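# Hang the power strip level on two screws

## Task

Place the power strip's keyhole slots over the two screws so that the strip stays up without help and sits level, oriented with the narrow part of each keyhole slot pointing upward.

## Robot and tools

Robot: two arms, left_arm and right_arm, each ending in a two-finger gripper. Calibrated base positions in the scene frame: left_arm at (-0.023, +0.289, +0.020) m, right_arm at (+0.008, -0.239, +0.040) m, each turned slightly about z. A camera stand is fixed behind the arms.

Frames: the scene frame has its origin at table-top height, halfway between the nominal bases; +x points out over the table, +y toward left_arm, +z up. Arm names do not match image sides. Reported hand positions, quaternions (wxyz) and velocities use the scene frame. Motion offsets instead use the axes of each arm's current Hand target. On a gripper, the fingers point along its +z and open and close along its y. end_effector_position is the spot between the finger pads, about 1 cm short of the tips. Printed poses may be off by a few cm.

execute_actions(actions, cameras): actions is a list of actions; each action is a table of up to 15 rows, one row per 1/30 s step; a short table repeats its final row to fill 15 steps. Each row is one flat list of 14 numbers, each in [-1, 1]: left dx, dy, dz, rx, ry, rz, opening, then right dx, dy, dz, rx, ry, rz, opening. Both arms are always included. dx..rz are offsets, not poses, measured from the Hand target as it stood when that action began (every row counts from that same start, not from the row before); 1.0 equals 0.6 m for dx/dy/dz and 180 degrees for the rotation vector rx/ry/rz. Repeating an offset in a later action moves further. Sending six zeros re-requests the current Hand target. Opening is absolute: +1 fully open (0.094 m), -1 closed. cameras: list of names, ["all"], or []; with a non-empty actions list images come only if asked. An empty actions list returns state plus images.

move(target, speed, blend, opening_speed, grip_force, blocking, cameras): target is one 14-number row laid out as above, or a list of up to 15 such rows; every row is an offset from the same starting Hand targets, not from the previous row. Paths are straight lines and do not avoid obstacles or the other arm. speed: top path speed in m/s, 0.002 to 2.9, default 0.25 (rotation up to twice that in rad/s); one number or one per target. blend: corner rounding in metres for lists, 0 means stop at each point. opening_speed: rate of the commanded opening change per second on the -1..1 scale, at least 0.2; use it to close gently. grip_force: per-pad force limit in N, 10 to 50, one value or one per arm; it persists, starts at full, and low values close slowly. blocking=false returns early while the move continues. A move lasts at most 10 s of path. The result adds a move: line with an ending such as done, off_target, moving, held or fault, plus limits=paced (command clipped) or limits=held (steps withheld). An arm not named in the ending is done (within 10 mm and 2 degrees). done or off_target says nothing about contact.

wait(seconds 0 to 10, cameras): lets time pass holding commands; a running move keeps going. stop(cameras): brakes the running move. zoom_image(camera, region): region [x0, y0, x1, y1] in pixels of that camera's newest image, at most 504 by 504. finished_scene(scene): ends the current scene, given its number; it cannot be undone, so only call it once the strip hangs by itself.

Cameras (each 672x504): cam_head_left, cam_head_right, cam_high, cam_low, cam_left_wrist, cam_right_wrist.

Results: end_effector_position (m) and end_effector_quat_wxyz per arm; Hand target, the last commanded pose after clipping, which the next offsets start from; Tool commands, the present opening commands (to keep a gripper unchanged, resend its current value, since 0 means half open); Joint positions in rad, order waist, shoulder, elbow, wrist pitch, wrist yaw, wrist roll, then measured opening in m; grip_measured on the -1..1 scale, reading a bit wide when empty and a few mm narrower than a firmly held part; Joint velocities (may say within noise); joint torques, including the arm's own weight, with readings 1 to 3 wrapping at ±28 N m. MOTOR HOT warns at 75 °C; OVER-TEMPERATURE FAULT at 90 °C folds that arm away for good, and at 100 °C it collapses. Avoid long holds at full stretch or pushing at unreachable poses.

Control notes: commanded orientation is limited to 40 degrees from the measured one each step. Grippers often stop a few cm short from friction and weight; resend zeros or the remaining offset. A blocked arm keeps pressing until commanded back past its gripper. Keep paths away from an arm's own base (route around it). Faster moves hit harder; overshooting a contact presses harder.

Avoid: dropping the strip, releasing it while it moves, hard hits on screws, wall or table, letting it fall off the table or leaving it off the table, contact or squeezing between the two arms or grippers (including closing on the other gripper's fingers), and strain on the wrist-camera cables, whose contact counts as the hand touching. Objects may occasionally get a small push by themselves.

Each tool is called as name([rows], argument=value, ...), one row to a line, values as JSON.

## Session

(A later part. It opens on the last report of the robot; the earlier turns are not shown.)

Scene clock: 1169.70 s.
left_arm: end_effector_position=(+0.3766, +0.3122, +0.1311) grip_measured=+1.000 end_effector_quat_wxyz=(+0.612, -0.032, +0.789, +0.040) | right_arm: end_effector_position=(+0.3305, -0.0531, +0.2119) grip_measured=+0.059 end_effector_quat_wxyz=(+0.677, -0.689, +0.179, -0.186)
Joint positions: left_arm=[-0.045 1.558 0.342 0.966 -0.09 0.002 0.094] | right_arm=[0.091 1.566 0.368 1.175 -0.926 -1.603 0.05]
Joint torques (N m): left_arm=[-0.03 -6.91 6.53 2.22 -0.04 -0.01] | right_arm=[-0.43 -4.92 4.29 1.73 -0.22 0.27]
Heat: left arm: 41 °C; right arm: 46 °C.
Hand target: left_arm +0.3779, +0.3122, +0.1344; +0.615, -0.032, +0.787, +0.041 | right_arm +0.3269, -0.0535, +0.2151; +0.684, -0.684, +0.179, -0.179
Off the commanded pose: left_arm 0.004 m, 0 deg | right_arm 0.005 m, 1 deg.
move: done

execute_actions(actions=[], cameras=["cam_head_left","cam_head_right","cam_right_wrist"])

zoom_image(camera="cam_head_left", region=[315, 180, 365, 230])

zoom_image(camera="cam_head_left", region=[370, 110, 420, 160])

zoom_image(camera="cam_head_right", region=[310, 180, 360, 230])

zoom_image(camera="cam_head_right", region=[380, 105, 430, 155])

zoom_image(camera="cam_right_wrist", region=[300, 160, 500, 310])

Scene clock: 1182.87 s.
left_arm: end_effector_position=(+0.3766, +0.3122, +0.1311) grip_measured=+1.000 end_effector_quat_wxyz=(+0.612, -0.032, +0.789, +0.040) | right_arm: end_effector_position=(+0.3304, -0.0530, +0.2118) grip_measured=+0.059 end_effector_quat_wxyz=(+0.677, -0.689, +0.179, -0.186)
Joint positions: left_arm=[-0.045 1.558 0.342 0.966 -0.09 0.002 0.094] | right_arm=[0.091 1.566 0.368 1.175 -0.926 -1.603 0.05]
Joint velocities: within noise
Joint torques (N m): left_arm=[-0.03 -6.91 6.53 2.22 -0.04 -0.01] | right_arm=[-0.4 -4.96 4.31 1.73 -0.22 0.25]
Heat: left arm: 41 °C; right arm: 46 °C.
Hand target: left_arm +0.3779, +0.3122, +0.1344; +0.615, -0.032, +0.787, +0.041 | right_arm +0.3269, -0.0536, +0.2151; +0.684, -0.684, +0.179, -0.179
Tool commands: left_gripper/opening=+1.0 right_gripper/opening=-0.2
Off the commanded pose: left_arm 0.004 m, 0 deg | right_arm 0.005 m, 1 deg.
Images, in order (width x height): cam_head_left 672x504, cam_head_right 672x504, cam_right_wrist 672x504.

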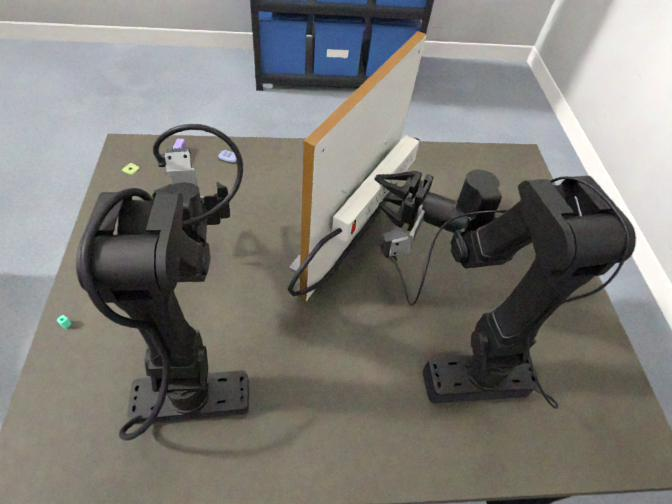

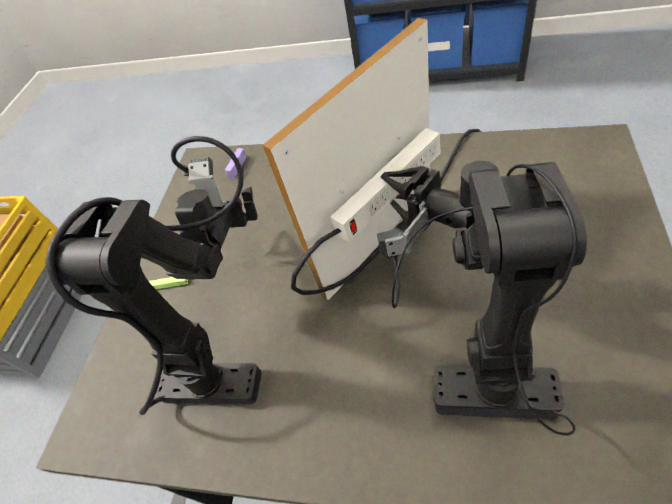

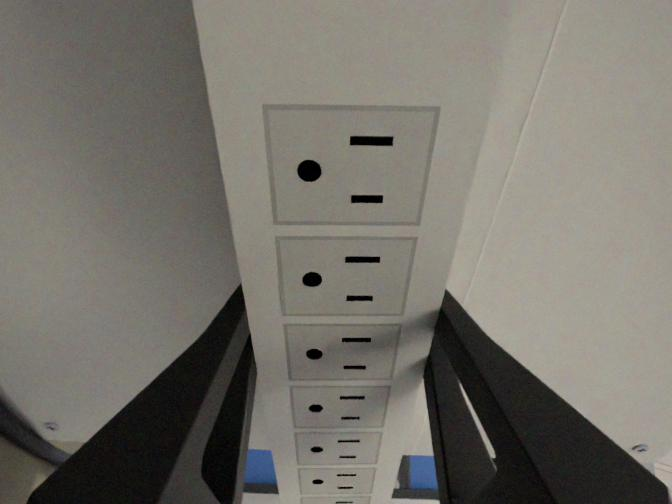

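Scaled by 10.080.

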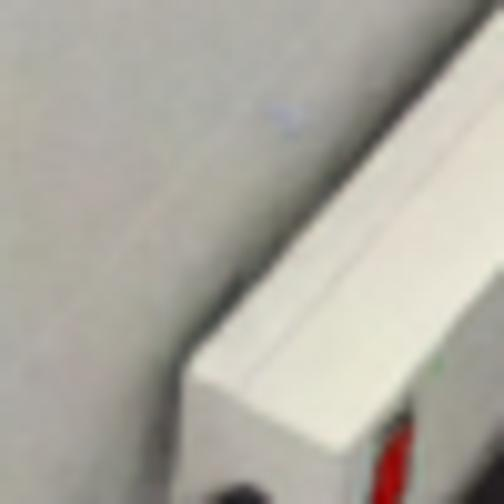

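Scaled by 10.080.

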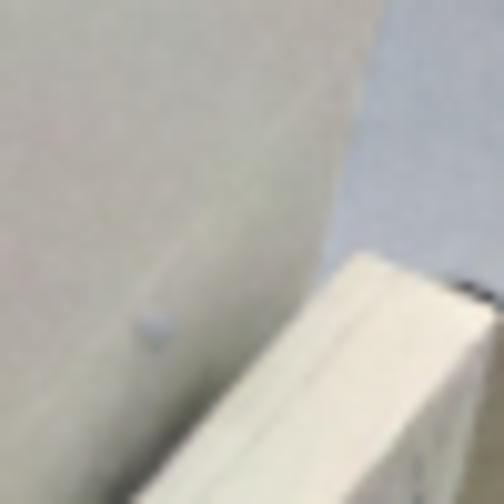

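Scaled by 10.080.

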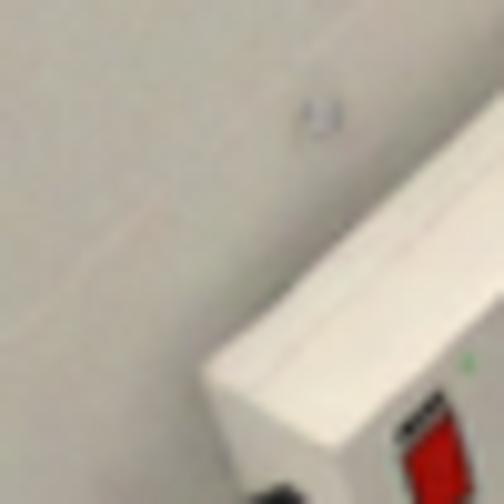

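Scaled by 10.080.

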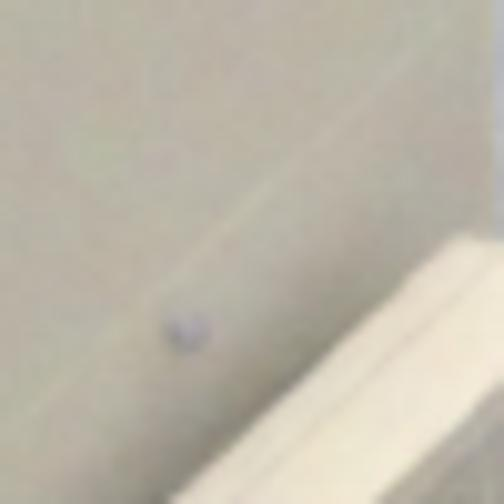

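Scaled by 2.520.

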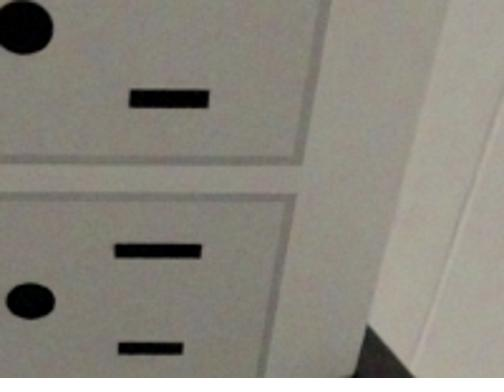

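move([
  [0,0,0,0,0,0,1,-0.0138,0,-0.0319,0,-0.009,0.0,-0.2],
  [0,0,0,0,0,0,1,-0.0138,-0.1083,-0.0319,0,-0.009,0.0,-0.2],
], speed=0.08, blend=[0.01,0])

Scene clock: 1226.37 s.
left_arm: end_effector_position=(+0.3766, +0.3122, +0.1311) grip_measured=+1.000 end_effector_quat_wxyz=(+0.612, -0.032, +0.789, +0.040) | right_arm: end_effector_position=(+0.3089, -0.0669, +0.2503) grip_measured=+0.059 end_effector_quat_wxyz=(+0.671, -0.698, +0.196, -0.153)
Joint positions: left_arm=[-0.045 1.558 0.342 0.966 -0.09 0.002 0.094] | right_arm=[0.028 1.25 0.411 0.742 -1.011 -1.604 0.05]
Joint torques (N m): left_arm=[-0.03 -6.91 6.54 2.22 -0.04 -0.01] | right_arm=[-0.29 -5.76 9.8 1.68 -0.33 0.29]
Heat: left arm: 41 °C; right arm: 45 °C.
Hand target: left_arm +0.3779, +0.3122, +0.1344; +0.615, -0.032, +0.787, +0.041 | right_arm +0.3103, -0.0661, +0.2801; +0.686, -0.687, +0.169, -0.169
Off the commanded pose: left_arm 0.004 m, 0 deg | right_arm 0.030 m, 4 deg.
move: off_target (right_arm)

move(target=[0,0,0,0,0,0,1,0.0053,-0.0083,0.0363,0.012,0.0,-0.014,-0.2], speed=0.05)

Scene clock: 1232.20 s.
left_arm: end_effector_position=(+0.3766, +0.3122, +0.1311) grip_measured=+1.000 end_effector_quat_wxyz=(+0.612, -0.032, +0.789, +0.040) | right_arm: end_effector_position=(+0.3182, -0.0539, +0.2625) grip_measured=+0.059 end_effector_quat_wxyz=(+0.680, -0.690, +0.170, -0.182)
Joint positions: left_arm=[-0.045 1.558 0.342 0.966 -0.09 0.002 0.094] | right_arm=[0.084 1.301 0.437 0.846 -0.952 -1.605 0.05]
Joint torques (N m): left_arm=[-0.03 -6.9 6.53 2.22 -0.04 -0.01] | right_arm=[0.92 -2.81 9.94 1.88 -0.16 0.35]
Heat: left arm: 41 °C; right arm: 48 °C.
Hand target: left_arm +0.3779, +0.3122, +0.1344; +0.615, -0.032, +0.787, +0.041 | right_arm +0.3232, -0.0482, +0.2850; +0.695, -0.677, +0.151, -0.187
Off the commanded pose: left_arm 0.004 m, 0 deg | right_arm 0.024 m, 3 deg.
move: off_target (right_arm)

move(target=[0,0,0,0,0,0,1,0.0081,-0.0056,0.0194,0.003,-0.0045,0.0,-0.2], speed=0.04)

Scene clock: 1241.40 s.
left_arm: end_effector_position=(+0.3766, +0.3122, +0.1311) grip_measured=+1.000 end_effector_quat_wxyz=(+0.612, -0.032, +0.789, +0.040) | right_arm: end_effector_position=(+0.3279, -0.0462, +0.2671) grip_measured=+0.059 end_effector_quat_wxyz=(+0.683, -0.689, +0.162, -0.180)
Joint positions: left_arm=[-0.045 1.558 0.342 0.966 -0.09 0.002 0.094] | right_arm=[0.105 1.355 0.484 0.869 -0.946 -1.598 0.05]
Joint torques (N m): left_arm=[-0.03 -6.91 6.53 2.22 -0.04 -0.01] | right_arm=[0.91 -3.22 9.89 1.89 -0.1 0.38]
Heat: left arm: 41 °C; right arm: 51 °C.
Hand target: left_arm +0.3779, +0.3122, +0.1344; +0.615, -0.032, +0.787, +0.041 | right_arm +0.3328, -0.0403, +0.2892; +0.699, -0.675, +0.145, -0.184
Off the commanded pose: left_arm 0.004 m, 0 deg | right_arm 0.023 m, 3 deg.
move: off_target (right_arm)

move(target=[0,0,0,0,0,0,1,0.0,0.0133,-0.0003,0,0,0.003,-0.2], speed=0.04)

Scene clock: 1244.83 s.
left_arm: end_effector_position=(+0.3766, +0.3122, +0.1311) grip_measured=+1.000 end_effector_quat_wxyz=(+0.612, -0.032, +0.789, +0.040) | right_arm: end_effector_position=(+0.3310, -0.0457, +0.2657) grip_measured=+0.059 end_effector_quat_wxyz=(+0.686, -0.686, +0.160, -0.182)
Joint positions: left_arm=[-0.045 1.558 0.342 0.966 -0.09 0.002 0.094] | right_arm=[0.105 1.384 0.484 0.914 -0.946 -1.588 0.05]
Joint torques (N m): left_arm=[-0.03 -6.91 6.54 2.22 -0.04 -0.01] | right_arm=[0.9 -3.33 8.46 1.82 -0.11 0.37]
Heat: left arm: 41 °C; right arm: 52 °C.
Hand target: left_arm +0.3779, +0.3122, +0.1344; +0.615, -0.032, +0.787, +0.041 | right_arm +0.3332, -0.0403, +0.2813; +0.700, -0.675, +0.148, -0.180
Off the commanded pose: left_arm 0.004 m, 0 deg | right_arm 0.017 m, 2 deg.
move: off_target (right_arm)

move(target=[0,0,0,0,0,0,1,0.0,0.0133,-0.0003,-0.004,0,0.003,-0.2], speed=0.04)

Scene clock: 1249.23 s.
left_arm: end_effector_position=(+0.3766, +0.3122, +0.1311) grip_measured=+1.000 end_effector_quat_wxyz=(+0.612, -0.032, +0.789, +0.040) | right_arm: end_effector_position=(+0.3327, -0.0455, +0.2612) grip_measured=+0.059 end_effector_quat_wxyz=(+0.685, -0.687, +0.164, -0.178)
Joint positions: left_arm=[-0.045 1.558 0.342 0.966 -0.09 0.002 0.094] | right_arm=[0.105 1.4 0.484 0.919 -0.946 -1.588 0.05]
Joint torques (N m): left_arm=[-0.05 -6.91 6.53 2.22 -0.04 -0.01] | right_arm=[0.94 -3.37 7.68 1.82 -0.12 0.33]
Heat: left arm: 41 °C; right arm: 52 °C.
Hand target: left_arm +0.3779, +0.3122, +0.1344; +0.615, -0.032, +0.787, +0.041 | right_arm +0.3335, -0.0402, +0.2733; +0.697, -0.678, +0.153, -0.176
Off the commanded pose: left_arm 0.004 m, 0 deg | right_arm 0.013 m, 2 deg.
move: off_target (right_arm)

move(target=[0,0,0,0,0,0,1,-0.0082,0.0045,0.0012,0,0,0.0,-0.2], speed=0.04)

Scene clock: 1253.47 s.
left_arm: end_effector_position=(+0.3766, +0.3122, +0.1311) grip_measured=+1.000 end_effector_quat_wxyz=(+0.612, -0.032, +0.789, +0.040) | right_arm: end_effector_position=(+0.3324, -0.0438, +0.2614) grip_measured=+0.059 end_effector_quat_wxyz=(+0.685, -0.687, +0.163, -0.178)
Joint positions: left_arm=[-0.045 1.558 0.342 0.966 -0.09 0.002 0.094] | right_arm=[0.112 1.4 0.484 0.921 -0.939 -1.588 0.05]
Joint torques (N m): left_arm=[-0.03 -6.91 6.54 2.23 -0.04 0] | right_arm=[1.57 -3.81 6.32 1.98 -0.03 0.3]
Heat: left arm: 41 °C; right arm: 52 °C.
Hand target: left_arm +0.3779, +0.3122, +0.1344; +0.615, -0.032, +0.787, +0.041 | right_arm +0.3296, -0.0374, +0.2704; +0.697, -0.678, +0.153, -0.176
Off the commanded pose: left_arm 0.004 m, 0 deg | right_arm 0.011 m, 2 deg.
move: off_target (right_arm)

move(target=[0,0,0,0,0,0,1,-0.0041,0.0066,0.0006,0,0,0.0,-0.2], speed=0.04)

Scene clock: 1256.80 s.
left_arm: end_effector_position=(+0.3766, +0.3122, +0.1311) grip_measured=+1.000 end_effector_quat_wxyz=(+0.612, -0.032, +0.789, +0.040) | right_arm: end_effector_position=(+0.3321, -0.0437, +0.2618) grip_measured=+0.059 end_effector_quat_wxyz=(+0.686, -0.685, +0.163, -0.183)
Joint positions: left_arm=[-0.045 1.558 0.342 0.966 -0.09 0.002 0.094] | right_arm=[0.116 1.4 0.476 0.939 -0.928 -1.585 0.05]
Joint torques (N m): left_arm=[-0.03 -6.9 6.54 2.22 -0.04 -0.01] | right_arm=[1.78 -3.17 5.86 2.02 -0.04 0.28]
Heat: left arm: 41 °C; right arm: 52 °C.
Hand target: left_arm +0.3779, +0.3122, +0.1344; +0.615, -0.032, +0.787, +0.041 | right_arm +0.3276, -0.0358, +0.2664; +0.697, -0.678, +0.153, -0.176
Off the commanded pose: left_arm 0.004 m, 0 deg | right_arm 0.010 m, 2 deg.
move: done

move(target=[0,0,0,0,0,0,1,-0.0033,0.0083,0.0006,0,0,0.002,-0.2], speed=0.04)

Scene clock: 1261.10 s.
left_arm: end_effector_position=(+0.3766, +0.3122, +0.1311) grip_measured=+1.000 end_effector_quat_wxyz=(+0.612, -0.032, +0.789, +0.040) | right_arm: end_effector_position=(+0.3313, -0.0432, +0.2610) grip_measured=+0.059 end_effector_quat_wxyz=(+0.689, -0.681, +0.159, -0.188)
Joint positions: left_arm=[-0.045 1.558 0.342 0.966 -0.09 0.002 0.094] | right_arm=[0.119 1.413 0.464 0.984 -0.925 -1.58 0.05]
Joint torques (N m): left_arm=[-0.05 -6.9 6.54 2.22 -0.04 -0.01] | right_arm=[2.11 -3.11 5.49 1.82 -0.02 0.29]
Heat: left arm: 41 °C; right arm: 51 °C.
Hand target: left_arm +0.3779, +0.3122, +0.1344; +0.615, -0.032, +0.787, +0.041 | right_arm +0.3263, -0.0346, +0.2613; +0.697, -0.678, +0.155, -0.174
Off the commanded pose: left_arm 0.004 m, 0 deg | right_arm 0.010 m, 2 deg.
move: done

move(target=[0,0,0,0,0,0,1,-0.0012,0.0,-0.0082,0,0,0,-0.2], speed=0.04)

Scene clock: 1264.63 s.
left_arm: end_effector_position=(+0.3766, +0.3122, +0.1311) grip_measured=+1.000 end_effector_quat_wxyz=(+0.612, -0.032, +0.789, +0.040) | right_arm: end_effector_position=(+0.3293, -0.0426, +0.2577) grip_measured=+0.059 end_effector_quat_wxyz=(+0.688, -0.683, +0.161, -0.184)
Joint positions: left_arm=[-0.045 1.558 0.342 0.966 -0.09 0.002 0.094] | right_arm=[0.121 1.413 0.454 0.985 -0.925 -1.58 0.05]
Joint torques (N m): left_arm=[-0.03 -6.9 6.54 2.22 -0.03 -0.01] | right_arm=[0.75 -4.16 5.33 1.84 -0.2 0.28]
Heat: left arm: 41 °C; right arm: 50 °C.
Hand target: left_arm +0.3779, +0.3122, +0.1344; +0.615, -0.032, +0.787, +0.041 | right_arm +0.3235, -0.0386, +0.2612; +0.697, -0.678, +0.155, -0.174
Off the commanded pose: left_arm 0.004 m, 0 deg | right_arm 0.008 m, 2 deg.
move: done

move(target=[0,0,0,0,0,0,1,0.0016,-0.005,0,-0.005,0,0.004,-0.2], speed=0.04)

Scene clock: 1268.47 s.
left_arm: end_effector_position=(+0.3766, +0.3122, +0.1311) grip_measured=+1.000 end_effector_quat_wxyz=(+0.612, -0.032, +0.789, +0.040) | right_arm: end_effector_position=(+0.3292, -0.0426, +0.2477) grip_measured=+0.059 end_effector_quat_wxyz=(+0.681, -0.691, +0.178, -0.166)
Joint positions: left_arm=[-0.045 1.558 0.342 0.966 -0.09 0.002 0.094] | right_arm=[0.121 1.413 0.454 0.929 -0.925 -1.581 0.05]
Joint torques (N m): left_arm=[-0.03 -6.91 6.53 2.22 -0.04 -0.01] | right_arm=[0.55 -6.32 6.63 1.74 -0.24 0.22]
Heat: left arm: 41 °C; right arm: 49 °C.
Hand target: left_arm +0.3779, +0.3122, +0.1344; +0.615, -0.032, +0.787, +0.041 | right_arm +0.3242, -0.0391, +0.2642; +0.693, -0.682, +0.161, -0.168
Off the commanded pose: left_arm 0.004 m, 0 deg | right_arm 0.018 m, 3 deg.
move: off_target (right_arm)

move(target=[0,0,0,0,0,0,1,0,-0.015,0,0.008,0,-0.002,-0.2], speed=0.04)

Scene clock: 1280.37 s.
left_arm: end_effector_position=(+0.3766, +0.3122, +0.1311) grip_measured=+1.000 end_effector_quat_wxyz=(+0.612, -0.032, +0.789, +0.040) | right_arm: end_effector_position=(+0.3293, -0.0426, +0.2496) grip_measured=+0.059 end_effector_quat_wxyz=(+0.683, -0.688, +0.178, -0.167)
Joint positions: left_arm=[-0.045 1.558 0.342 0.966 -0.09 0.002 0.094] | right_arm=[0.121 1.413 0.454 0.94 -0.925 -1.572 0.05]
Joint torques (N m): left_arm=[-0.03 -6.91 6.53 2.22 -0.04 -0.01] | right_arm=[0.57 -6.98 6.99 1.93 -0.22 0.43]
Heat: left arm: 41 °C; right arm: 49 °C.
Hand target: left_arm +0.3779, +0.3122, +0.1344; +0.615, -0.032, +0.787, +0.041 | right_arm +0.3241, -0.0392, +0.2732; +0.701, -0.674, +0.156, -0.172
Off the commanded pose: left_arm 0.004 m, 0 deg | right_arm 0.024 m, 4 deg.
move: off_target (right_arm)

move(target=[0,0,0,0,0,0,1,0,-0.015,0,0.005,0,-0.004,-0.2], speed=0.04)

Scene clock: 1282.93 s.
left_arm: end_effector_position=(+0.3766, +0.3122, +0.1311) grip_measured=+1.000 end_effector_quat_wxyz=(+0.612, -0.032, +0.789, +0.040) | right_arm: end_effector_position=(+0.3279, -0.0428, +0.2549) grip_measured=+0.059 end_effector_quat_wxyz=(+0.686, -0.686, +0.175, -0.170)
Joint positions: left_arm=[-0.045 1.558 0.342 0.966 -0.09 0.002 0.094] | right_arm=[0.121 1.398 0.454 0.942 -0.925 -1.566 0.05]
Joint torques (N m): left_arm=[-0.03 -6.9 6.54 2.22 -0.04 -0.02] | right_arm=[0.46 -6.87 7.75 1.89 -0.22 0.4]
Heat: left arm: 41 °C; right arm: 49 °C.
Hand target: left_arm +0.3779, +0.3122, +0.1344; +0.615, -0.032, +0.787, +0.041 | right_arm +0.3238, -0.0395, +0.2822; +0.705, -0.670, +0.151, -0.178
Off the commanded pose: left_arm 0.004 m, 0 deg | right_arm 0.028 m, 4 deg.
move: off_target (right_arm)

move(target=[0,0,0,0,0,0,1,0.0033,-0.005,0,0.0,0,-0.009,-0.2], speed=0.04)

Scene clock: 1287.23 s.
left_arm: end_effector_position=(+0.3766, +0.3122, +0.1311) grip_measured=+1.000 end_effector_quat_wxyz=(+0.612, -0.032, +0.789, +0.040) | right_arm: end_effector_position=(+0.3278, -0.0427, +0.2549) grip_measured=+0.059 end_effector_quat_wxyz=(+0.685, -0.686, +0.171, -0.173)
Joint positions: left_arm=[-0.045 1.558 0.342 0.966 -0.09 0.002 0.094] | right_arm=[0.121 1.398 0.454 0.942 -0.926 -1.576 0.05]
Joint torques (N m): left_arm=[-0.05 -6.91 6.53 2.23 -0.04 -0.01] | right_arm=[0.13 -7.25 8.55 1.8 -0.28 0.24]
Heat: left arm: 41 °C; right arm: 49 °C.
Hand target: left_arm +0.3779, +0.3122, +0.1344; +0.615, -0.032, +0.787, +0.041 | right_arm +0.3254, -0.0405, +0.2852; +0.703, -0.672, +0.141, -0.188
Off the commanded pose: left_arm 0.004 m, 0 deg | right_arm 0.031 m, 5 deg.
move: off_target (right_arm)

move(target=[0,0,0,0,0,0,1,0.0033,-0.006,0,0.0,0,-0.008,-0.2], speed=0.04)

Scene clock: 1289.77 s.
left_arm: end_effector_position=(+0.3766, +0.3122, +0.1311) grip_measured=+1.000 end_effector_quat_wxyz=(+0.612, -0.032, +0.789, +0.040) | right_arm: end_effector_position=(+0.3258, -0.0425, +0.2565) grip_measured=+0.059 end_effector_quat_wxyz=(+0.684, -0.689, +0.162, -0.179)
Joint positions: left_arm=[-0.045 1.558 0.342 0.966 -0.09 0.002 0.094] | right_arm=[0.121 1.387 0.454 0.931 -0.931 -1.597 0.05]
Joint torques (N m): left_arm=[-0.03 -6.91 6.54 2.22 -0.04 -0.01] | right_arm=[-0.34 -6.84 9.57 1.78 -0.25 0.24]
Heat: left arm: 41 °C; right arm: 50 °C.
Hand target: left_arm +0.3779, +0.3122, +0.1344; +0.615, -0.032, +0.787, +0.041 | right_arm +0.3269, -0.0415, +0.2890; +0.700, -0.673, +0.133, -0.197
Off the commanded pose: left_arm 0.004 m, 0 deg | right_arm 0.032 m, 5 deg.
move: off_target (right_arm)

move(target=[0,0,0,0,0,0,1,0.0099,0.0,-0.0014,0.0,0,0.003,-0.2], speed=0.04)

Scene clock: 1294.70 s.
left_arm: end_effector_position=(+0.3766, +0.3122, +0.1311) grip_measured=+1.000 end_effector_quat_wxyz=(+0.612, -0.032, +0.789, +0.040) | right_arm: end_effector_position=(+0.3291, -0.0461, +0.2622) grip_measured=+0.059 end_effector_quat_wxyz=(+0.685, -0.687, +0.157, -0.184)
Joint positions: left_arm=[-0.045 1.558 0.342 0.966 -0.09 0.002 0.094] | right_arm=[0.104 1.387 0.471 0.927 -0.948 -1.599 0.05]
Joint torques (N m): left_arm=[-0.03 -6.91 6.54 2.22 -0.04 -0.01] | right_arm=[-0.35 -5.41 9.58 1.74 -0.22 0.34]
Heat: left arm: 41 °C; right arm: 51 °C.
Hand target: left_arm +0.3779, +0.3122, +0.1344; +0.615, -0.032, +0.787, +0.041 | right_arm +0.3318, -0.0450, +0.2894; +0.701, -0.673, +0.136, -0.194
Off the commanded pose: left_arm 0.004 m, 0 deg | right_arm 0.027 m, 4 deg.
move: off_target (right_arm)

move(target=[0,0,0,0,0,0,1,0.001,0.0167,0.0066,-0.004,0,0.006,-0.2], speed=0.04)

Scene clock: 1298.17 s.
left_arm: end_effector_position=(+0.3766, +0.3122, +0.1311) grip_measured=+1.000 end_effector_quat_wxyz=(+0.612, -0.032, +0.789, +0.040) | right_arm: end_effector_position=(+0.3299, -0.0460, +0.2597) grip_measured=+0.059 end_effector_quat_wxyz=(+0.684, -0.688, +0.159, -0.181)
Joint positions: left_arm=[-0.045 1.558 0.342 0.966 -0.09 0.002 0.094] | right_arm=[0.104 1.395 0.471 0.929 -0.949 -1.599 0.05]
Joint torques (N m): left_arm=[-0.05 -6.9 6.53 2.22 -0.04 -0.01] | right_arm=[0.55 -3.38 9.43 1.85 -0.12 0.34]
Heat: left arm: 41 °C; right arm: 51 °C.
Hand target: left_arm +0.3779, +0.3122, +0.1344; +0.615, -0.032, +0.787, +0.041 | right_arm +0.3350, -0.0415, +0.2796; +0.699, -0.676, +0.143, -0.186
Off the commanded pose: left_arm 0.004 m, 0 deg | right_arm 0.021 m, 3 deg.
move: off_target (right_arm)

move(target=[0,0,0,0,0,0,1,-0.0025,-0.004,0.0087,0.0,0,0.007,-0.2], speed=0.04)

Scene clock: 1302.00 s.
left_arm: end_effector_position=(+0.3766, +0.3122, +0.1311) grip_measured=+1.000 end_effector_quat_wxyz=(+0.612, -0.032, +0.789, +0.040) | right_arm: end_effector_position=(+0.3307, -0.0429, +0.2612) grip_measured=+0.059 end_effector_quat_wxyz=(+0.686, -0.686, +0.164, -0.179)
Joint positions: left_arm=[-0.045 1.558 0.342 0.966 -0.09 0.002 0.094] | right_arm=[0.118 1.395 0.476 0.927 -0.931 -1.585 0.05]
Joint torques (N m): left_arm=[-0.03 -6.9 6.53 2.22 -0.04 -0.01] | right_arm=[1.02 -3.59 9.96 1.75 -0.13 0.42]
Heat: left arm: 41 °C; right arm: 52 °C.
Hand target: left_arm +0.3779, +0.3122, +0.1344; +0.615, -0.032, +0.787, +0.041 | right_arm +0.3359, -0.0362, +0.2822; +0.701, -0.674, +0.151, -0.178
Off the commanded pose: left_arm 0.004 m, 0 deg | right_arm 0.023 m, 3 deg.
move: off_target (right_arm)

move(target=[0,0,0,0,0,0,1,-0.001,0.0067,0.0,-0.002,0,0.001,-0.2], speed=0.04)

Scene clock: 1305.23 s.
left_arm: end_effector_position=(+0.3766, +0.3122, +0.1311) grip_measured=+1.000 end_effector_quat_wxyz=(+0.612, -0.032, +0.789, +0.040) | right_arm: end_effector_position=(+0.3309, -0.0429, +0.2609) grip_measured=+0.059 end_effector_quat_wxyz=(+0.686, -0.686, +0.165, -0.179)
Joint positions: left_arm=[-0.045 1.558 0.342 0.966 -0.09 0.002 0.094] | right_arm=[0.118 1.395 0.476 0.926 -0.93 -1.585 0.05]
Joint torques (N m): left_arm=[-0.03 -6.91 6.54 2.22 -0.04 -0.01] | right_arm=[1.13 -3.03 9.51 1.77 -0.09 0.36]
Heat: left arm: 41 °C; right arm: 52 °C.
Hand target: left_arm +0.3779, +0.3122, +0.1344; +0.615, -0.032, +0.787, +0.041 | right_arm +0.3356, -0.0359, +0.2782; +0.699, -0.676, +0.152, -0.177
Off the commanded pose: left_arm 0.004 m, 0 deg | right_arm 0.019 m, 2 deg.
move: off_target (right_arm)

move(target=[0,0,0,0,0,0,1,-0.0004,0.005,0.0050,-0.001,0,0.001,-0.2], speed=0.03)

Scene clock: 1307.33 s.
left_arm: end_effector_position=(+0.3766, +0.3122, +0.1311) grip_measured=+1.000 end_effector_quat_wxyz=(+0.612, -0.032, +0.789, +0.040) | right_arm: end_effector_position=(+0.3313, -0.0426, +0.2607) grip_measured=+0.059 end_effector_quat_wxyz=(+0.686, -0.686, +0.164, -0.179)
Joint positions: left_arm=[-0.045 1.558 0.342 0.966 -0.09 0.002 0.094] | right_arm=[0.119 1.401 0.476 0.935 -0.93 -1.582 0.05]
Joint torques (N m): left_arm=[-0.02 -6.91 6.53 2.22 -0.04 -0.01] | right_arm=[1.96 -2.48 9.61 1.77 0.03 0.32]
Heat: left arm: 41 °C; right arm: 52 °C.
Hand target: left_arm +0.3779, +0.3122, +0.1344; +0.615, -0.032, +0.787, +0.041 | right_arm +0.3368, -0.0329, +0.2753; +0.698, -0.677, +0.154, -0.175
Off the commanded pose: left_arm 0.004 m, 0 deg | right_arm 0.018 m, 2 deg.
move: off_target (right_arm)

move(target=[0,0,0,0,0,0,1,-0.0004,0.0083,-0.0030,-0.003,0,0.001,-0.2], speed=0.03)

Scene clock: 1310.30 s.
left_arm: end_effector_position=(+0.3766, +0.3122, +0.1311) grip_measured=+1.000 end_effector_quat_wxyz=(+0.612, -0.032, +0.789, +0.040) | right_arm: end_effector_position=(+0.3313, -0.0426, +0.2607) grip_measured=+0.059 end_effector_quat_wxyz=(+0.686, -0.686, +0.164, -0.179)
Joint positions: left_arm=[-0.045 1.558 0.342 0.966 -0.09 0.002 0.094] | right_arm=[0.119 1.401 0.476 0.935 -0.93 -1.582 0.05]
Joint torques (N m): left_arm=[-0.03 -6.91 6.52 2.22 -0.04 -0.01] | right_arm=[1.61 -2.06 8.92 1.72 -0.03 0.24]
Heat: left arm: 41 °C; right arm: 52 °C.
Hand target: left_arm +0.3779, +0.3122, +0.1344; +0.615, -0.032, +0.787, +0.041 | right_arm +0.3359, -0.0344, +0.2703; +0.695, -0.680, +0.156, -0.174
Off the commanded pose: left_arm 0.004 m, 0 deg | right_arm 0.013 m, 2 deg.
move: off_target (right_arm)

move(target=[0,0,0,0,0,0,1,-0.0004,0.0083,-0.0020,-0.003,0,0.001,-0.2], speed=0.03)

Scene clock: 1312.40 s.
left_arm: end_effector_position=(+0.3766, +0.3122, +0.1311) grip_measured=+1.000 end_effector_quat_wxyz=(+0.612, -0.032, +0.789, +0.040) | right_arm: end_effector_position=(+0.3314, -0.0426, +0.2603) grip_measured=+0.059 end_effector_quat_wxyz=(+0.687, -0.686, +0.162, -0.178)
Joint positions: left_arm=[-0.045 1.558 0.342 0.966 -0.09 0.002 0.094] | right_arm=[0.117 1.408 0.476 0.945 -0.936 -1.582 0.05]
Joint torques (N m): left_arm=[-0.05 -6.91 6.53 2.22 -0.04 -0.01] | right_arm=[1.55 -2.14 8.28 1.61 0.02 0.17]
Heat: left arm: 41 °C; right arm: 51 °C.
Hand target: left_arm +0.3779, +0.3122, +0.1344; +0.615, -0.032, +0.787, +0.041 | right_arm +0.3353, -0.0352, +0.2653; +0.692, -0.683, +0.158, -0.172
Off the commanded pose: left_arm 0.004 m, 0 deg | right_arm 0.010 m, 1 deg.
move: done

move(target=[0,0,0,0,0,0,1,-0.0004,0.0083,-0.0030,-0.003,0,0.001,-0.2], speed=0.03)

Scene clock: 1317.60 s.
left_arm: end_effector_position=(+0.3766, +0.3122, +0.1311) grip_measured=+1.000 end_effector_quat_wxyz=(+0.612, -0.032, +0.789, +0.040) | right_arm: end_effector_position=(+0.3314, -0.0427, +0.2595) grip_measured=+0.059 end_effector_quat_wxyz=(+0.686, -0.687, +0.158, -0.180)
Joint positions: left_arm=[-0.045 1.558 0.342 0.966 -0.09 0.002 0.094] | right_arm=[0.115 1.411 0.476 0.947 -0.941 -1.591 0.05]
Joint torques (N m): left_arm=[-0.05 -6.91 6.53 2.22 -0.04 -0.01] | right_arm=[1.25 -2.18 7.57 1.56 0.02 0.15]
Heat: left arm: 41 °C; right arm: 51 °C.
Hand target: left_arm +0.3779, +0.3122, +0.1344; +0.615, -0.032, +0.787, +0.041 | right_arm +0.3344, -0.0367, +0.2603; +0.689, -0.686, +0.159, -0.170
Off the commanded pose: left_arm 0.004 m, 0 deg | right_arm 0.007 m, 1 deg.
move: done

execute_actions(actions=[], cameras=["cam_head_left","cam_head_right"])

zoom_image(camera="cam_head_left", region=[315, 180, 365, 230])

zoom_image(camera="cam_head_left", region=[380, 100, 430, 150])

zoom_image(camera="cam_head_right", region=[310, 180, 360, 230])

zoom_image(camera="cam_head_right", region=[390, 95, 440, 145])

Scene clock: 1325.30 s.
left_arm: end_effector_position=(+0.3766, +0.3122, +0.1311) grip_measured=+1.000 end_effector_quat_wxyz=(+0.612, -0.032, +0.789, +0.040) | right_arm: end_effector_position=(+0.3314, -0.0427, +0.2595) grip_measured=+0.059 end_effector_quat_wxyz=(+0.686, -0.687, +0.158, -0.180)
Joint positions: left_arm=[-0.045 1.558 0.342 0.966 -0.09 0.002 0.094] | right_arm=[0.115 1.411 0.476 0.947 -0.941 -1.591 0.05]
Joint velocities: within noise
Joint torques (N m): left_arm=[-0.03 -6.91 6.52 2.22 -0.04 -0.01] | right_arm=[1.25 -2.24 7.61 1.56 0.02 0.16]
Heat: left arm: 41 °C; right arm: 50 °C.
Hand target: left_arm +0.3779, +0.3122, +0.1344; +0.615, -0.032, +0.787, +0.041 | right_arm +0.3344, -0.0367, +0.2603; +0.689, -0.686, +0.159, -0.170
Tool commands: left_gripper/opening=+1.0 right_gripper/opening=-0.2
Off the commanded pose: left_arm 0.004 m, 0 deg | right_arm 0.007 m, 1 deg.
Images, in order (width x height): cam_head_left 672x504, cam_head_right 672x504.

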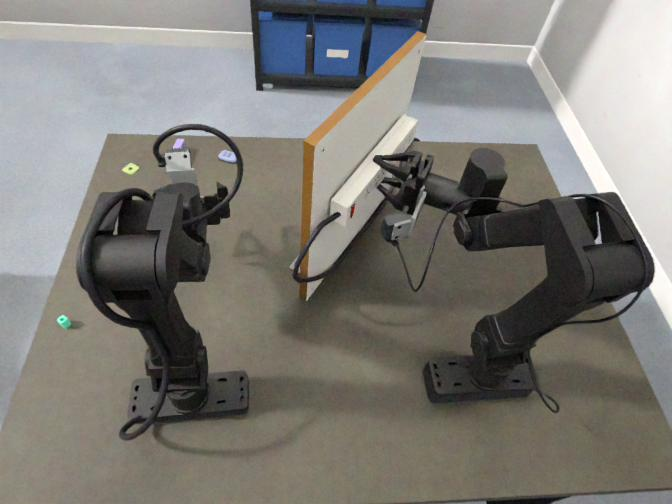

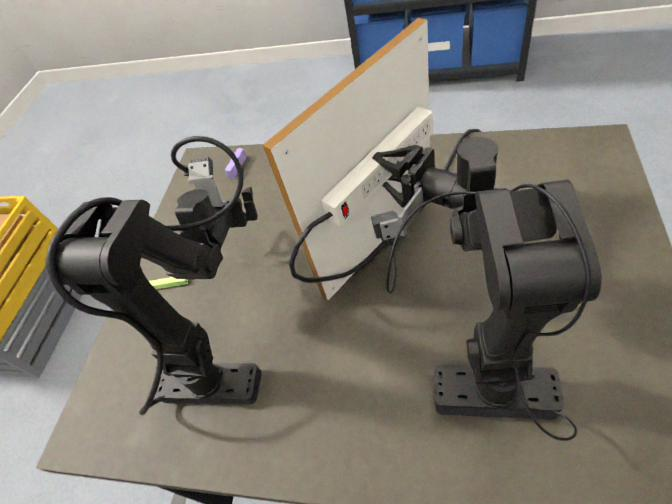

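Scaled by 10.080.

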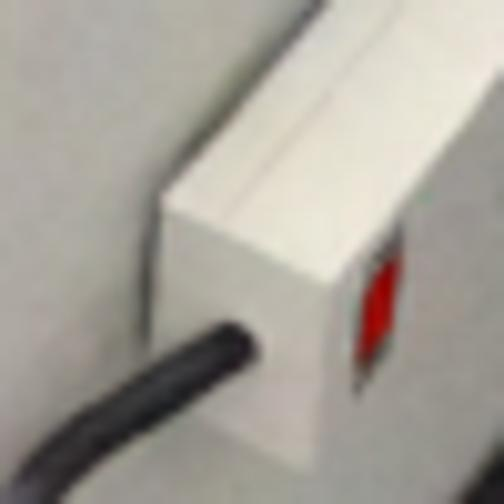

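Scaled by 10.080.

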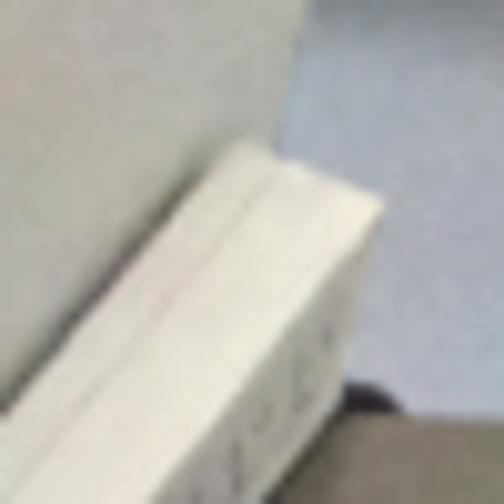

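Scaled by 10.080.

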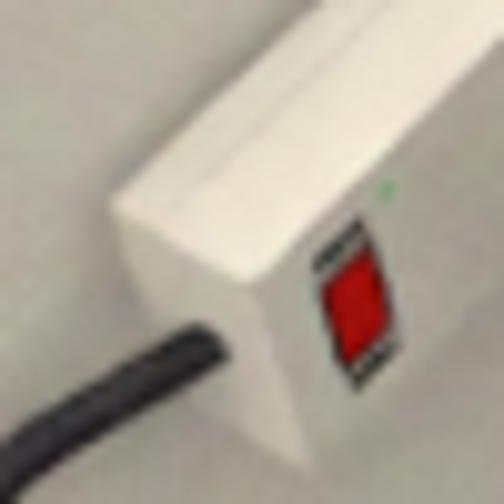

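Scaled by 10.080.

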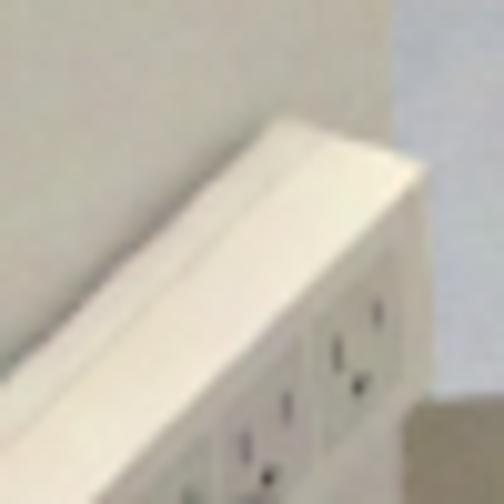

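move(target=[0,0,0,0,0,0,1,-0.001,0.005,-0.005,0,0,0.005,-0.2], speed=0.03)

Scene clock: 1338.87 s.
left_arm: end_effector_position=(+0.3766, +0.3122, +0.1311) grip_measured=+1.000 end_effector_quat_wxyz=(+0.612, -0.032, +0.789, +0.040) | right_arm: end_effector_position=(+0.3313, -0.0428, +0.2595) grip_measured=+0.059 end_effector_quat_wxyz=(+0.686, -0.687, +0.158, -0.180)
Joint positions: left_arm=[-0.045 1.558 0.342 0.966 -0.09 0.002 0.094] | right_arm=[0.115 1.411 0.476 0.948 -0.942 -1.591 0.05]
Joint torques (N m): left_arm=[-0.05 -6.91 6.53 2.22 -0.04 -0.01] | right_arm=[0.68 -2.15 6.54 1.66 -0.07 0.28]
Heat: left arm: 41 °C; right arm: 49 °C.
Hand target: left_arm +0.3779, +0.3122, +0.1344; +0.615, -0.032, +0.787, +0.041 | right_arm +0.3325, -0.0390, +0.2572; +0.691, -0.685, +0.165, -0.164
Off the commanded pose: left_arm 0.004 m, 0 deg | right_arm 0.004 m, 2 deg.
move: done

move(target=[0,0,0,0,0,0,1,0.0005,-0.003,0.005,0,-0.014,0,-0.2], speed=0.03)

Scene clock: 1344.20 s.
left_arm: end_effector_position=(+0.3766, +0.3122, +0.1311) grip_measured=+1.000 end_effector_quat_wxyz=(+0.612, -0.032, +0.789, +0.040) | right_arm: end_effector_position=(+0.3307, -0.0426, +0.2566) grip_measured=+0.059 end_effector_quat_wxyz=(+0.689, -0.688, +0.142, -0.179)
Joint positions: left_arm=[-0.045 1.558 0.342 0.966 -0.09 0.002 0.094] | right_arm=[0.106 1.442 0.476 0.99 -0.975 -1.602 0.05]
Joint torques (N m): left_arm=[-0.02 -6.91 6.53 2.22 -0.04 -0.01] | right_arm=[0.69 -2.4 8.88 1.25 -0.29 0.42]
Heat: left arm: 41 °C; right arm: 49 °C.
Hand target: left_arm +0.3779, +0.3122, +0.1344; +0.615, -0.032, +0.787, +0.041 | right_arm +0.3342, -0.0365, +0.2591; +0.694, -0.688, +0.149, -0.149
Off the commanded pose: left_arm 0.004 m, 0 deg | right_arm 0.007 m, 4 deg.
move: off_target (right_arm)

move([
  [-0.4975,-0.0445,-0.216,0.06,0.03,0.02,1,0,0,0,0,0,0,-0.2],
  [-0.4847,-0.4987,-0.2947,0.2167,0.0983,0.0854,1,0,0,0,0,0,0,-0.2],
], speed=0.2, blend=[0.05,0], cameras=["cam_left_wrist","cam_head_right"])

Scene clock: 1405.10 s.
left_arm: end_effector_position=(+0.3088, -0.0034, +0.4503) grip_measured=+1.000 end_effector_quat_wxyz=(+0.456, +0.273, +0.834, -0.146) | right_arm: end_effector_position=(+0.3307, -0.0426, +0.2566) grip_measured=+0.059 end_effector_quat_wxyz=(+0.689, -0.688, +0.142, -0.179)
Joint positions: left_arm=[-0.835 1.74 2.34 -1.176 -0.125 -0.074 0.094] | right_arm=[0.106 1.442 0.476 0.99 -0.975 -1.602 0.05]
Joint torques (N m): left_arm=[-0.23 -7.8 8.54 1.93 -0.06 -0.1] | right_arm=[0.77 -2.39 8.92 1.27 -0.3 0.41]
Heat: left arm: 41 °C; right arm: 51 °C.
Hand target: left_arm +0.3076, -0.0035, +0.4519; +0.454, +0.271, +0.836, -0.148 | right_arm +0.3342, -0.0365, +0.2591; +0.694, -0.688, +0.149, -0.149
Off the commanded pose: left_arm 0.002 m, 0 deg | right_arm 0.007 m, 4 deg.
move: off_target (right_arm)
Images, in order (width x height): cam_head_right 672x504, cam_left_wrist 672x504.

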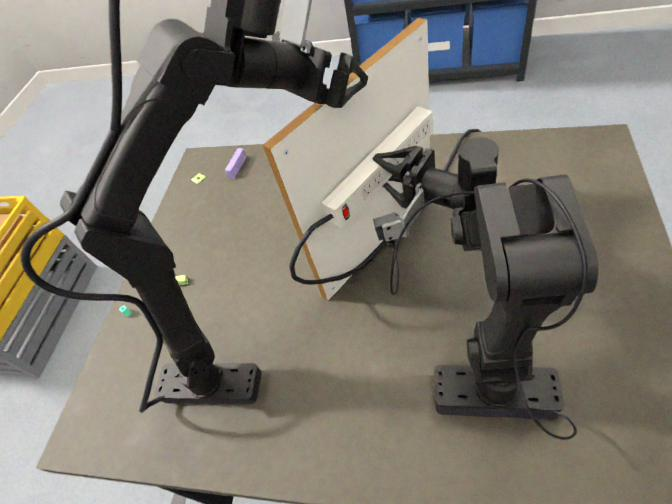

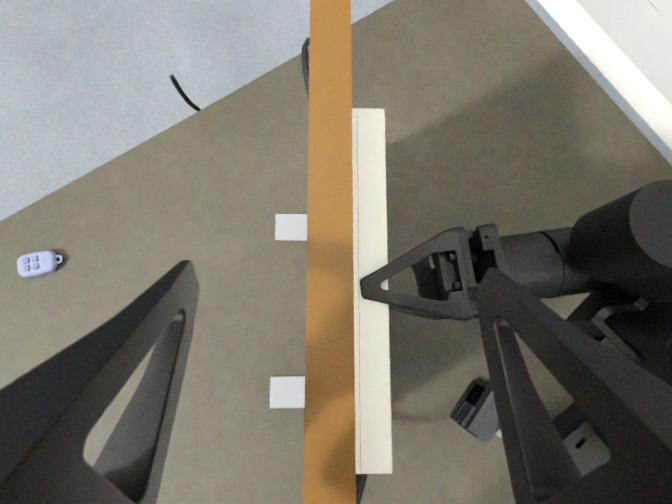

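move(target=[0,-0.0333,0,0,0,0,1,0,0,0,0,0,0,-0.2], speed=0.1, cameras=["cam_left_wrist"])

zoom_image(camera="cam_left_wrist", region=[250, 80, 450, 230])

zoom_image(camera="cam_left_wrist", region=[250, 340, 450, 490])

Scene clock: 1410.57 s.
left_arm: end_effector_position=(+0.2960, -0.0196, +0.4514) grip_measured=+1.000 end_effector_quat_wxyz=(+0.456, +0.275, +0.833, -0.150) | right_arm: end_effector_position=(+0.3307, -0.0426, +0.2566) grip_measured=+0.059 end_effector_quat_wxyz=(+0.689, -0.688, +0.142, -0.179)
Joint positions: left_arm=[-0.899 1.758 2.368 -1.189 -0.171 -0.111 0.094] | right_arm=[0.106 1.442 0.476 0.99 -0.975 -1.602 0.05]
Joint torques (N m): left_arm=[-0.42 -7.66 8.5 1.89 -0.2 -0.11] | right_arm=[0.73 -2.33 8.9 1.28 -0.29 0.42]
Heat: left arm: 41 °C; right arm: 51 °C.
Hand target: left_arm +0.2959, -0.0196, +0.4519; +0.454, +0.271, +0.836, -0.148 | right_arm +0.3342, -0.0365, +0.2591; +0.694, -0.688, +0.149, -0.149
Off the commanded pose: left_arm 0.000 m, 1 deg | right_arm 0.007 m, 4 deg.
move: off_target (right_arm)
Images, in order (width x height): cam_left_wrist 672x504.

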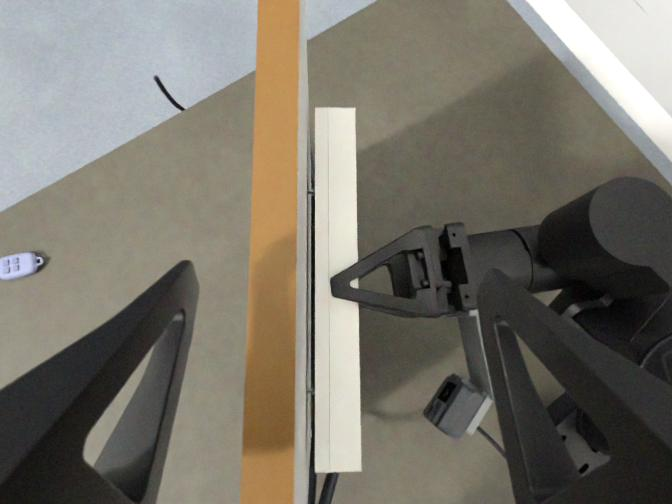

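Scaled by 2.520.

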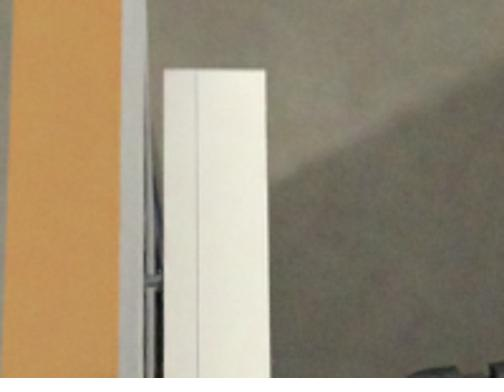

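Scaled by 2.520.

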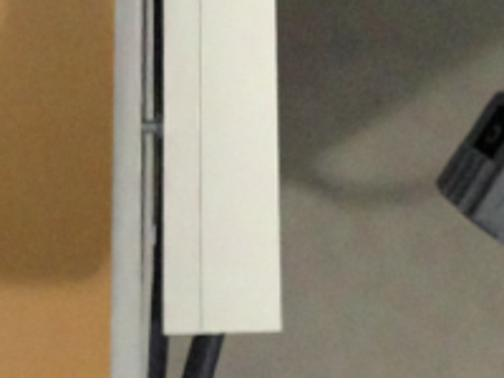

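zoom_image(camera="cam_left_wrist", region=[295, 175, 335, 205])

zoom_image(camera="cam_left_wrist", region=[295, 375, 335, 405])

Scaled by 12.600.

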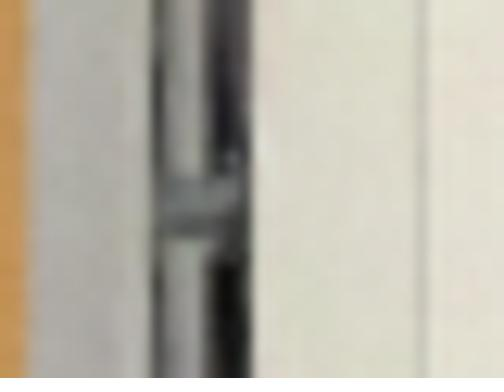

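Scaled by 12.600.

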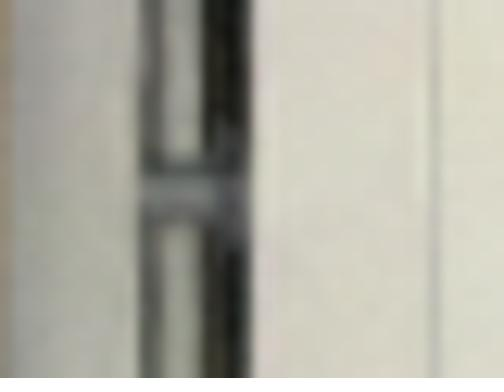

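move(target=[-0.0145,0,0.0224,0,0.0689,0,1,0,0,0,0,0,0,-0.2], speed=0.1, cameras=["cam_left_wrist"])

zoom_image(camera="cam_left_wrist", region=[270, 50, 370, 125])

zoom_image(camera="cam_left_wrist", region=[270, 125, 370, 200])

zoom_image(camera="cam_left_wrist", region=[270, 310, 370, 385])

zoom_image(camera="cam_left_wrist", region=[270, 375, 370, 450])

Scene clock: 1447.03 s.
left_arm: end_effector_position=(+0.3058, -0.0296, +0.4534) grip_measured=+1.000 end_effector_quat_wxyz=(+0.436, +0.279, +0.842, -0.152) | right_arm: end_effector_position=(+0.3307, -0.0426, +0.2566) grip_measured=+0.059 end_effector_quat_wxyz=(+0.689, -0.688, +0.142, -0.179)
Joint positions: left_arm=[-0.886 2.016 2.847 -1.449 -0.14 -0.114 0.094] | right_arm=[0.106 1.442 0.476 0.99 -0.975 -1.602 0.05]
Joint torques (N m): left_arm=[0.62 -8.87 6.82 1.93 -0.06 -0.02] | right_arm=[0.75 -2.39 8.9 1.29 -0.29 0.4]
Heat: left arm: 40 °C; right arm: 51 °C.
Hand target: left_arm +0.3088, -0.0290, +0.4519; +0.361, +0.285, +0.880, -0.118 | right_arm +0.3342, -0.0365, +0.2591; +0.694, -0.688, +0.149, -0.149
Off the commanded pose: left_arm 0.003 m, 10 deg | right_arm 0.007 m, 4 deg.
elbow stopped short (left arm): the move would have taken joint 3 (elbow) straighter than the controller allows.
move: off_target (left_arm, right_arm)
Images, in order (width x height): cam_left_wrist 672x504.

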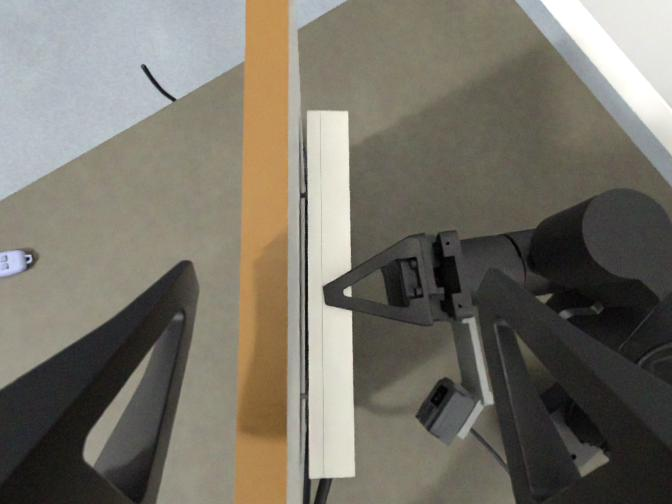

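Scaled by 5.040.

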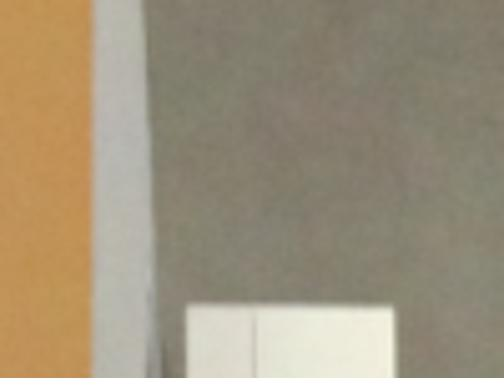

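Scaled by 5.040.

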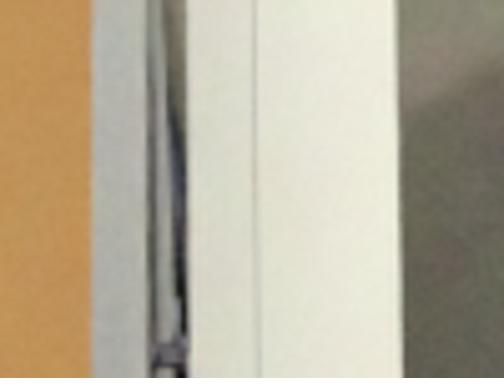

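Scaled by 5.040.

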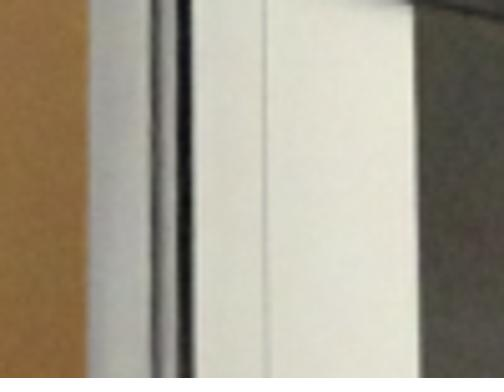

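Scaled by 5.040.

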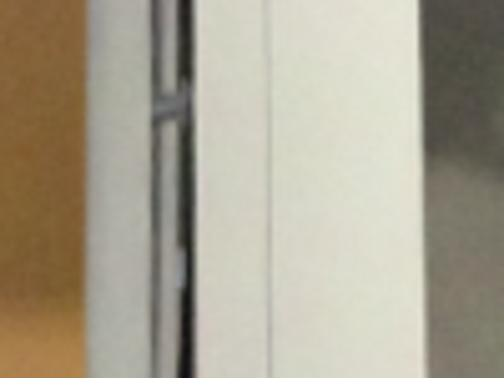

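move(target=[-0.003,0,0.002,0,-0.05,0,1,-0.0075,-0.0033,-0.0056,-0.003,0.009,0.012,-0.2], speed=0.04)

Scene clock: 1461.17 s.
left_arm: end_effector_position=(+0.3071, -0.0279, +0.4536) grip_measured=+1.000 end_effector_quat_wxyz=(+0.438, +0.277, +0.843, -0.147) | right_arm: end_effector_position=(+0.3323, -0.0440, +0.2478) grip_measured=+0.059 end_effector_quat_wxyz=(+0.682, -0.693, +0.175, -0.157)
Joint positions: left_arm=[-0.886 2.016 2.847 -1.449 -0.152 -0.114 0.094] | right_arm=[0.106 1.434 0.476 0.922 -0.959 -1.579 0.05]
Joint torques (N m): left_arm=[-0.16 -8.54 6.83 2.02 -0.18 -0.05] | right_arm=[1.43 -6.38 7.09 1.39 -0.08 0.4]
Heat: left arm: 41 °C; right arm: 51 °C.
Hand target: left_arm +0.3105, -0.0302, +0.4524; +0.429, +0.275, +0.849, -0.140 | right_arm +0.3287, -0.0378, +0.2610; +0.691, -0.686, +0.173, -0.145
Off the commanded pose: left_arm 0.004 m, 1 deg | right_arm 0.015 m, 2 deg.
elbow stopped short (left arm): the move would have taken joint 3 (elbow) straighter than the controller allows.
move: off_target (right_arm)

move(target=[0,0,0,0,0,0,1,-0.01,-0.02,-0.001,0.008,0.004,-0.014,-0.2], speed=0.04)

Scene clock: 1465.67 s.
left_arm: end_effector_position=(+0.3071, -0.0279, +0.4536) grip_measured=+1.000 end_effector_quat_wxyz=(+0.438, +0.277, +0.843, -0.147) | right_arm: end_effector_position=(+0.3297, -0.0420, +0.2517) grip_measured=+0.059 end_effector_quat_wxyz=(+0.680, -0.693, +0.180, -0.159)
Joint positions: left_arm=[-0.886 2.016 2.847 -1.449 -0.152 -0.114 0.094] | right_arm=[0.12 1.397 0.476 0.877 -0.936 -1.582 0.05]
Joint torques (N m): left_arm=[-0.16 -8.55 6.82 2.02 -0.18 -0.05] | right_arm=[1.69 -7.21 6.49 1.9 -0.01 0.33]
Heat: left arm: 41 °C; right arm: 51 °C.
Hand target: left_arm +0.3105, -0.0302, +0.4524; +0.429, +0.275, +0.849, -0.140 | right_arm +0.3235, -0.0359, +0.2732; +0.695, -0.680, +0.160, -0.167
Off the commanded pose: left_arm 0.004 m, 1 deg | right_arm 0.023 m, 3 deg.
elbow stopped short (left arm): the move would have taken joint 3 (elbow) straighter than the controller allows.
move: off_target (right_arm)

move(target=[0.011,0,-0.0168,0,0,0,1,-0.003,0,-0.0132,0,0,0,-0.2], speed=0.04)

Scene clock: 1470.93 s.
left_arm: end_effector_position=(+0.3059, -0.0251, +0.4499) grip_measured=+1.000 end_effector_quat_wxyz=(+0.432, +0.277, +0.847, -0.141) | right_arm: end_effector_position=(+0.3270, -0.0423, +0.2606) grip_measured=+0.059 end_effector_quat_wxyz=(+0.683, -0.690, +0.171, -0.168)
Joint positions: left_arm=[-0.886 2.016 2.847 -1.468 -0.158 -0.116 0.094] | right_arm=[0.12 1.369 0.476 0.876 -0.936 -1.583 0.05]
Joint torques (N m): left_arm=[-0.87 -10.33 6.52 1.81 -0.19 -0.1] | right_arm=[0.01 -6.83 5.2 1.82 -0.25 0.34]
Heat: left arm: 41 °C; right arm: 50 °C.
Hand target: left_arm +0.3008, -0.0232, +0.4530; +0.429, +0.275, +0.849, -0.140 | right_arm +0.3183, -0.0421, +0.2730; +0.695, -0.680, +0.160, -0.167
Off the commanded pose: left_arm 0.006 m, 0 deg | right_arm 0.015 m, 2 deg.
move: off_target (right_arm)

move(target=[0,0,0,0,0,0,1,0,0.02,0,0.006,0,-0.0085,-0.2], speed=0.04)

Scene clock: 1476.63 s.
left_arm: end_effector_position=(+0.3058, -0.0250, +0.4496) grip_measured=+1.000 end_effector_quat_wxyz=(+0.431, +0.277, +0.847, -0.141) | right_arm: end_effector_position=(+0.3216, -0.0431, +0.2595) grip_measured=+0.059 end_effector_quat_wxyz=(+0.691, -0.681, +0.150, -0.188)
Joint positions: left_arm=[-0.886 2.016 2.847 -1.469 -0.158 -0.116 0.094] | right_arm=[0.12 1.39 0.43 1.005 -0.936 -1.583 0.05]
Joint torques (N m): left_arm=[-0.87 -10.25 6.64 1.82 -0.18 -0.1] | right_arm=[-0.03 -3.14 5.35 1.87 -0.18 0.32]
Heat: left arm: 41 °C; right arm: 49 °C.
Hand target: left_arm +0.3008, -0.0232, +0.4530; +0.429, +0.275, +0.849, -0.140 | right_arm +0.3184, -0.0419, +0.2610; +0.700, -0.676, +0.150, -0.178
Off the commanded pose: left_arm 0.006 m, 0 deg | right_arm 0.004 m, 2 deg.
move: done

move(target=[0,0,0,0,0,0,1,-0.0071,0.0062,-0.0444,-0.0065,0,0.009,-0.2], speed=0.06)

Scene clock: 1496.83 s.
left_arm: end_effector_position=(+0.3058, -0.0250, +0.4496) grip_measured=+1.000 end_effector_quat_wxyz=(+0.431, +0.277, +0.847, -0.141) | right_arm: end_effector_position=(+0.3101, -0.0636, +0.2469) grip_measured=+0.059 end_effector_quat_wxyz=(+0.685, -0.688, +0.166, -0.173)
Joint positions: left_arm=[-0.886 2.016 2.847 -1.469 -0.158 -0.116 0.094] | right_arm=[0.036 1.343 0.372 0.969 -1.019 -1.582 0.05]
Joint torques (N m): left_arm=[-0.87 -10.26 6.63 1.82 -0.19 -0.1] | right_arm=[-0.35 -5.97 5.16 1.64 -0.28 0.38]
Heat: left arm: 41 °C; right arm: 48 °C.
Hand target: left_arm +0.3008, -0.0232, +0.4530; +0.429, +0.275, +0.849, -0.140 | right_arm +0.3029, -0.0637, +0.2561; +0.695, -0.681, +0.161, -0.166
Off the commanded pose: left_arm 0.006 m, 0 deg | right_arm 0.012 m, 2 deg.
move: off_target (right_arm)

move(target=[0,0,0,0,0,0,1,0.012,-0.0473,0.0405,0.0064,0.0029,-0.0133,-0.2], speed=0.06)

Scene clock: 1505.37 s.
left_arm: end_effector_position=(+0.3058, -0.0250, +0.4496) grip_measured=+1.000 end_effector_quat_wxyz=(+0.431, +0.277, +0.847, -0.141) | right_arm: end_effector_position=(+0.3191, -0.0508, +0.2558) grip_measured=+0.059 end_effector_quat_wxyz=(+0.682, -0.689, +0.175, -0.172)
Joint positions: left_arm=[-0.886 2.016 2.847 -1.469 -0.158 -0.116 0.094] | right_arm=[0.094 1.334 0.429 0.886 -0.949 -1.586 0.05]
Joint torques (N m): left_arm=[-0.87 -10.25 6.63 1.82 -0.19 -0.11] | right_arm=[0.88 -5.89 9.58 1.72 -0.16 0.26]
Heat: left arm: 41 °C; right arm: 48 °C.
Hand target: left_arm +0.3008, -0.0232, +0.4530; +0.429, +0.275, +0.849, -0.140 | right_arm +0.3199, -0.0457, +0.2850; +0.697, -0.676, +0.148, -0.185
Off the commanded pose: left_arm 0.006 m, 0 deg | right_arm 0.030 m, 4 deg.
move: off_target (right_arm)


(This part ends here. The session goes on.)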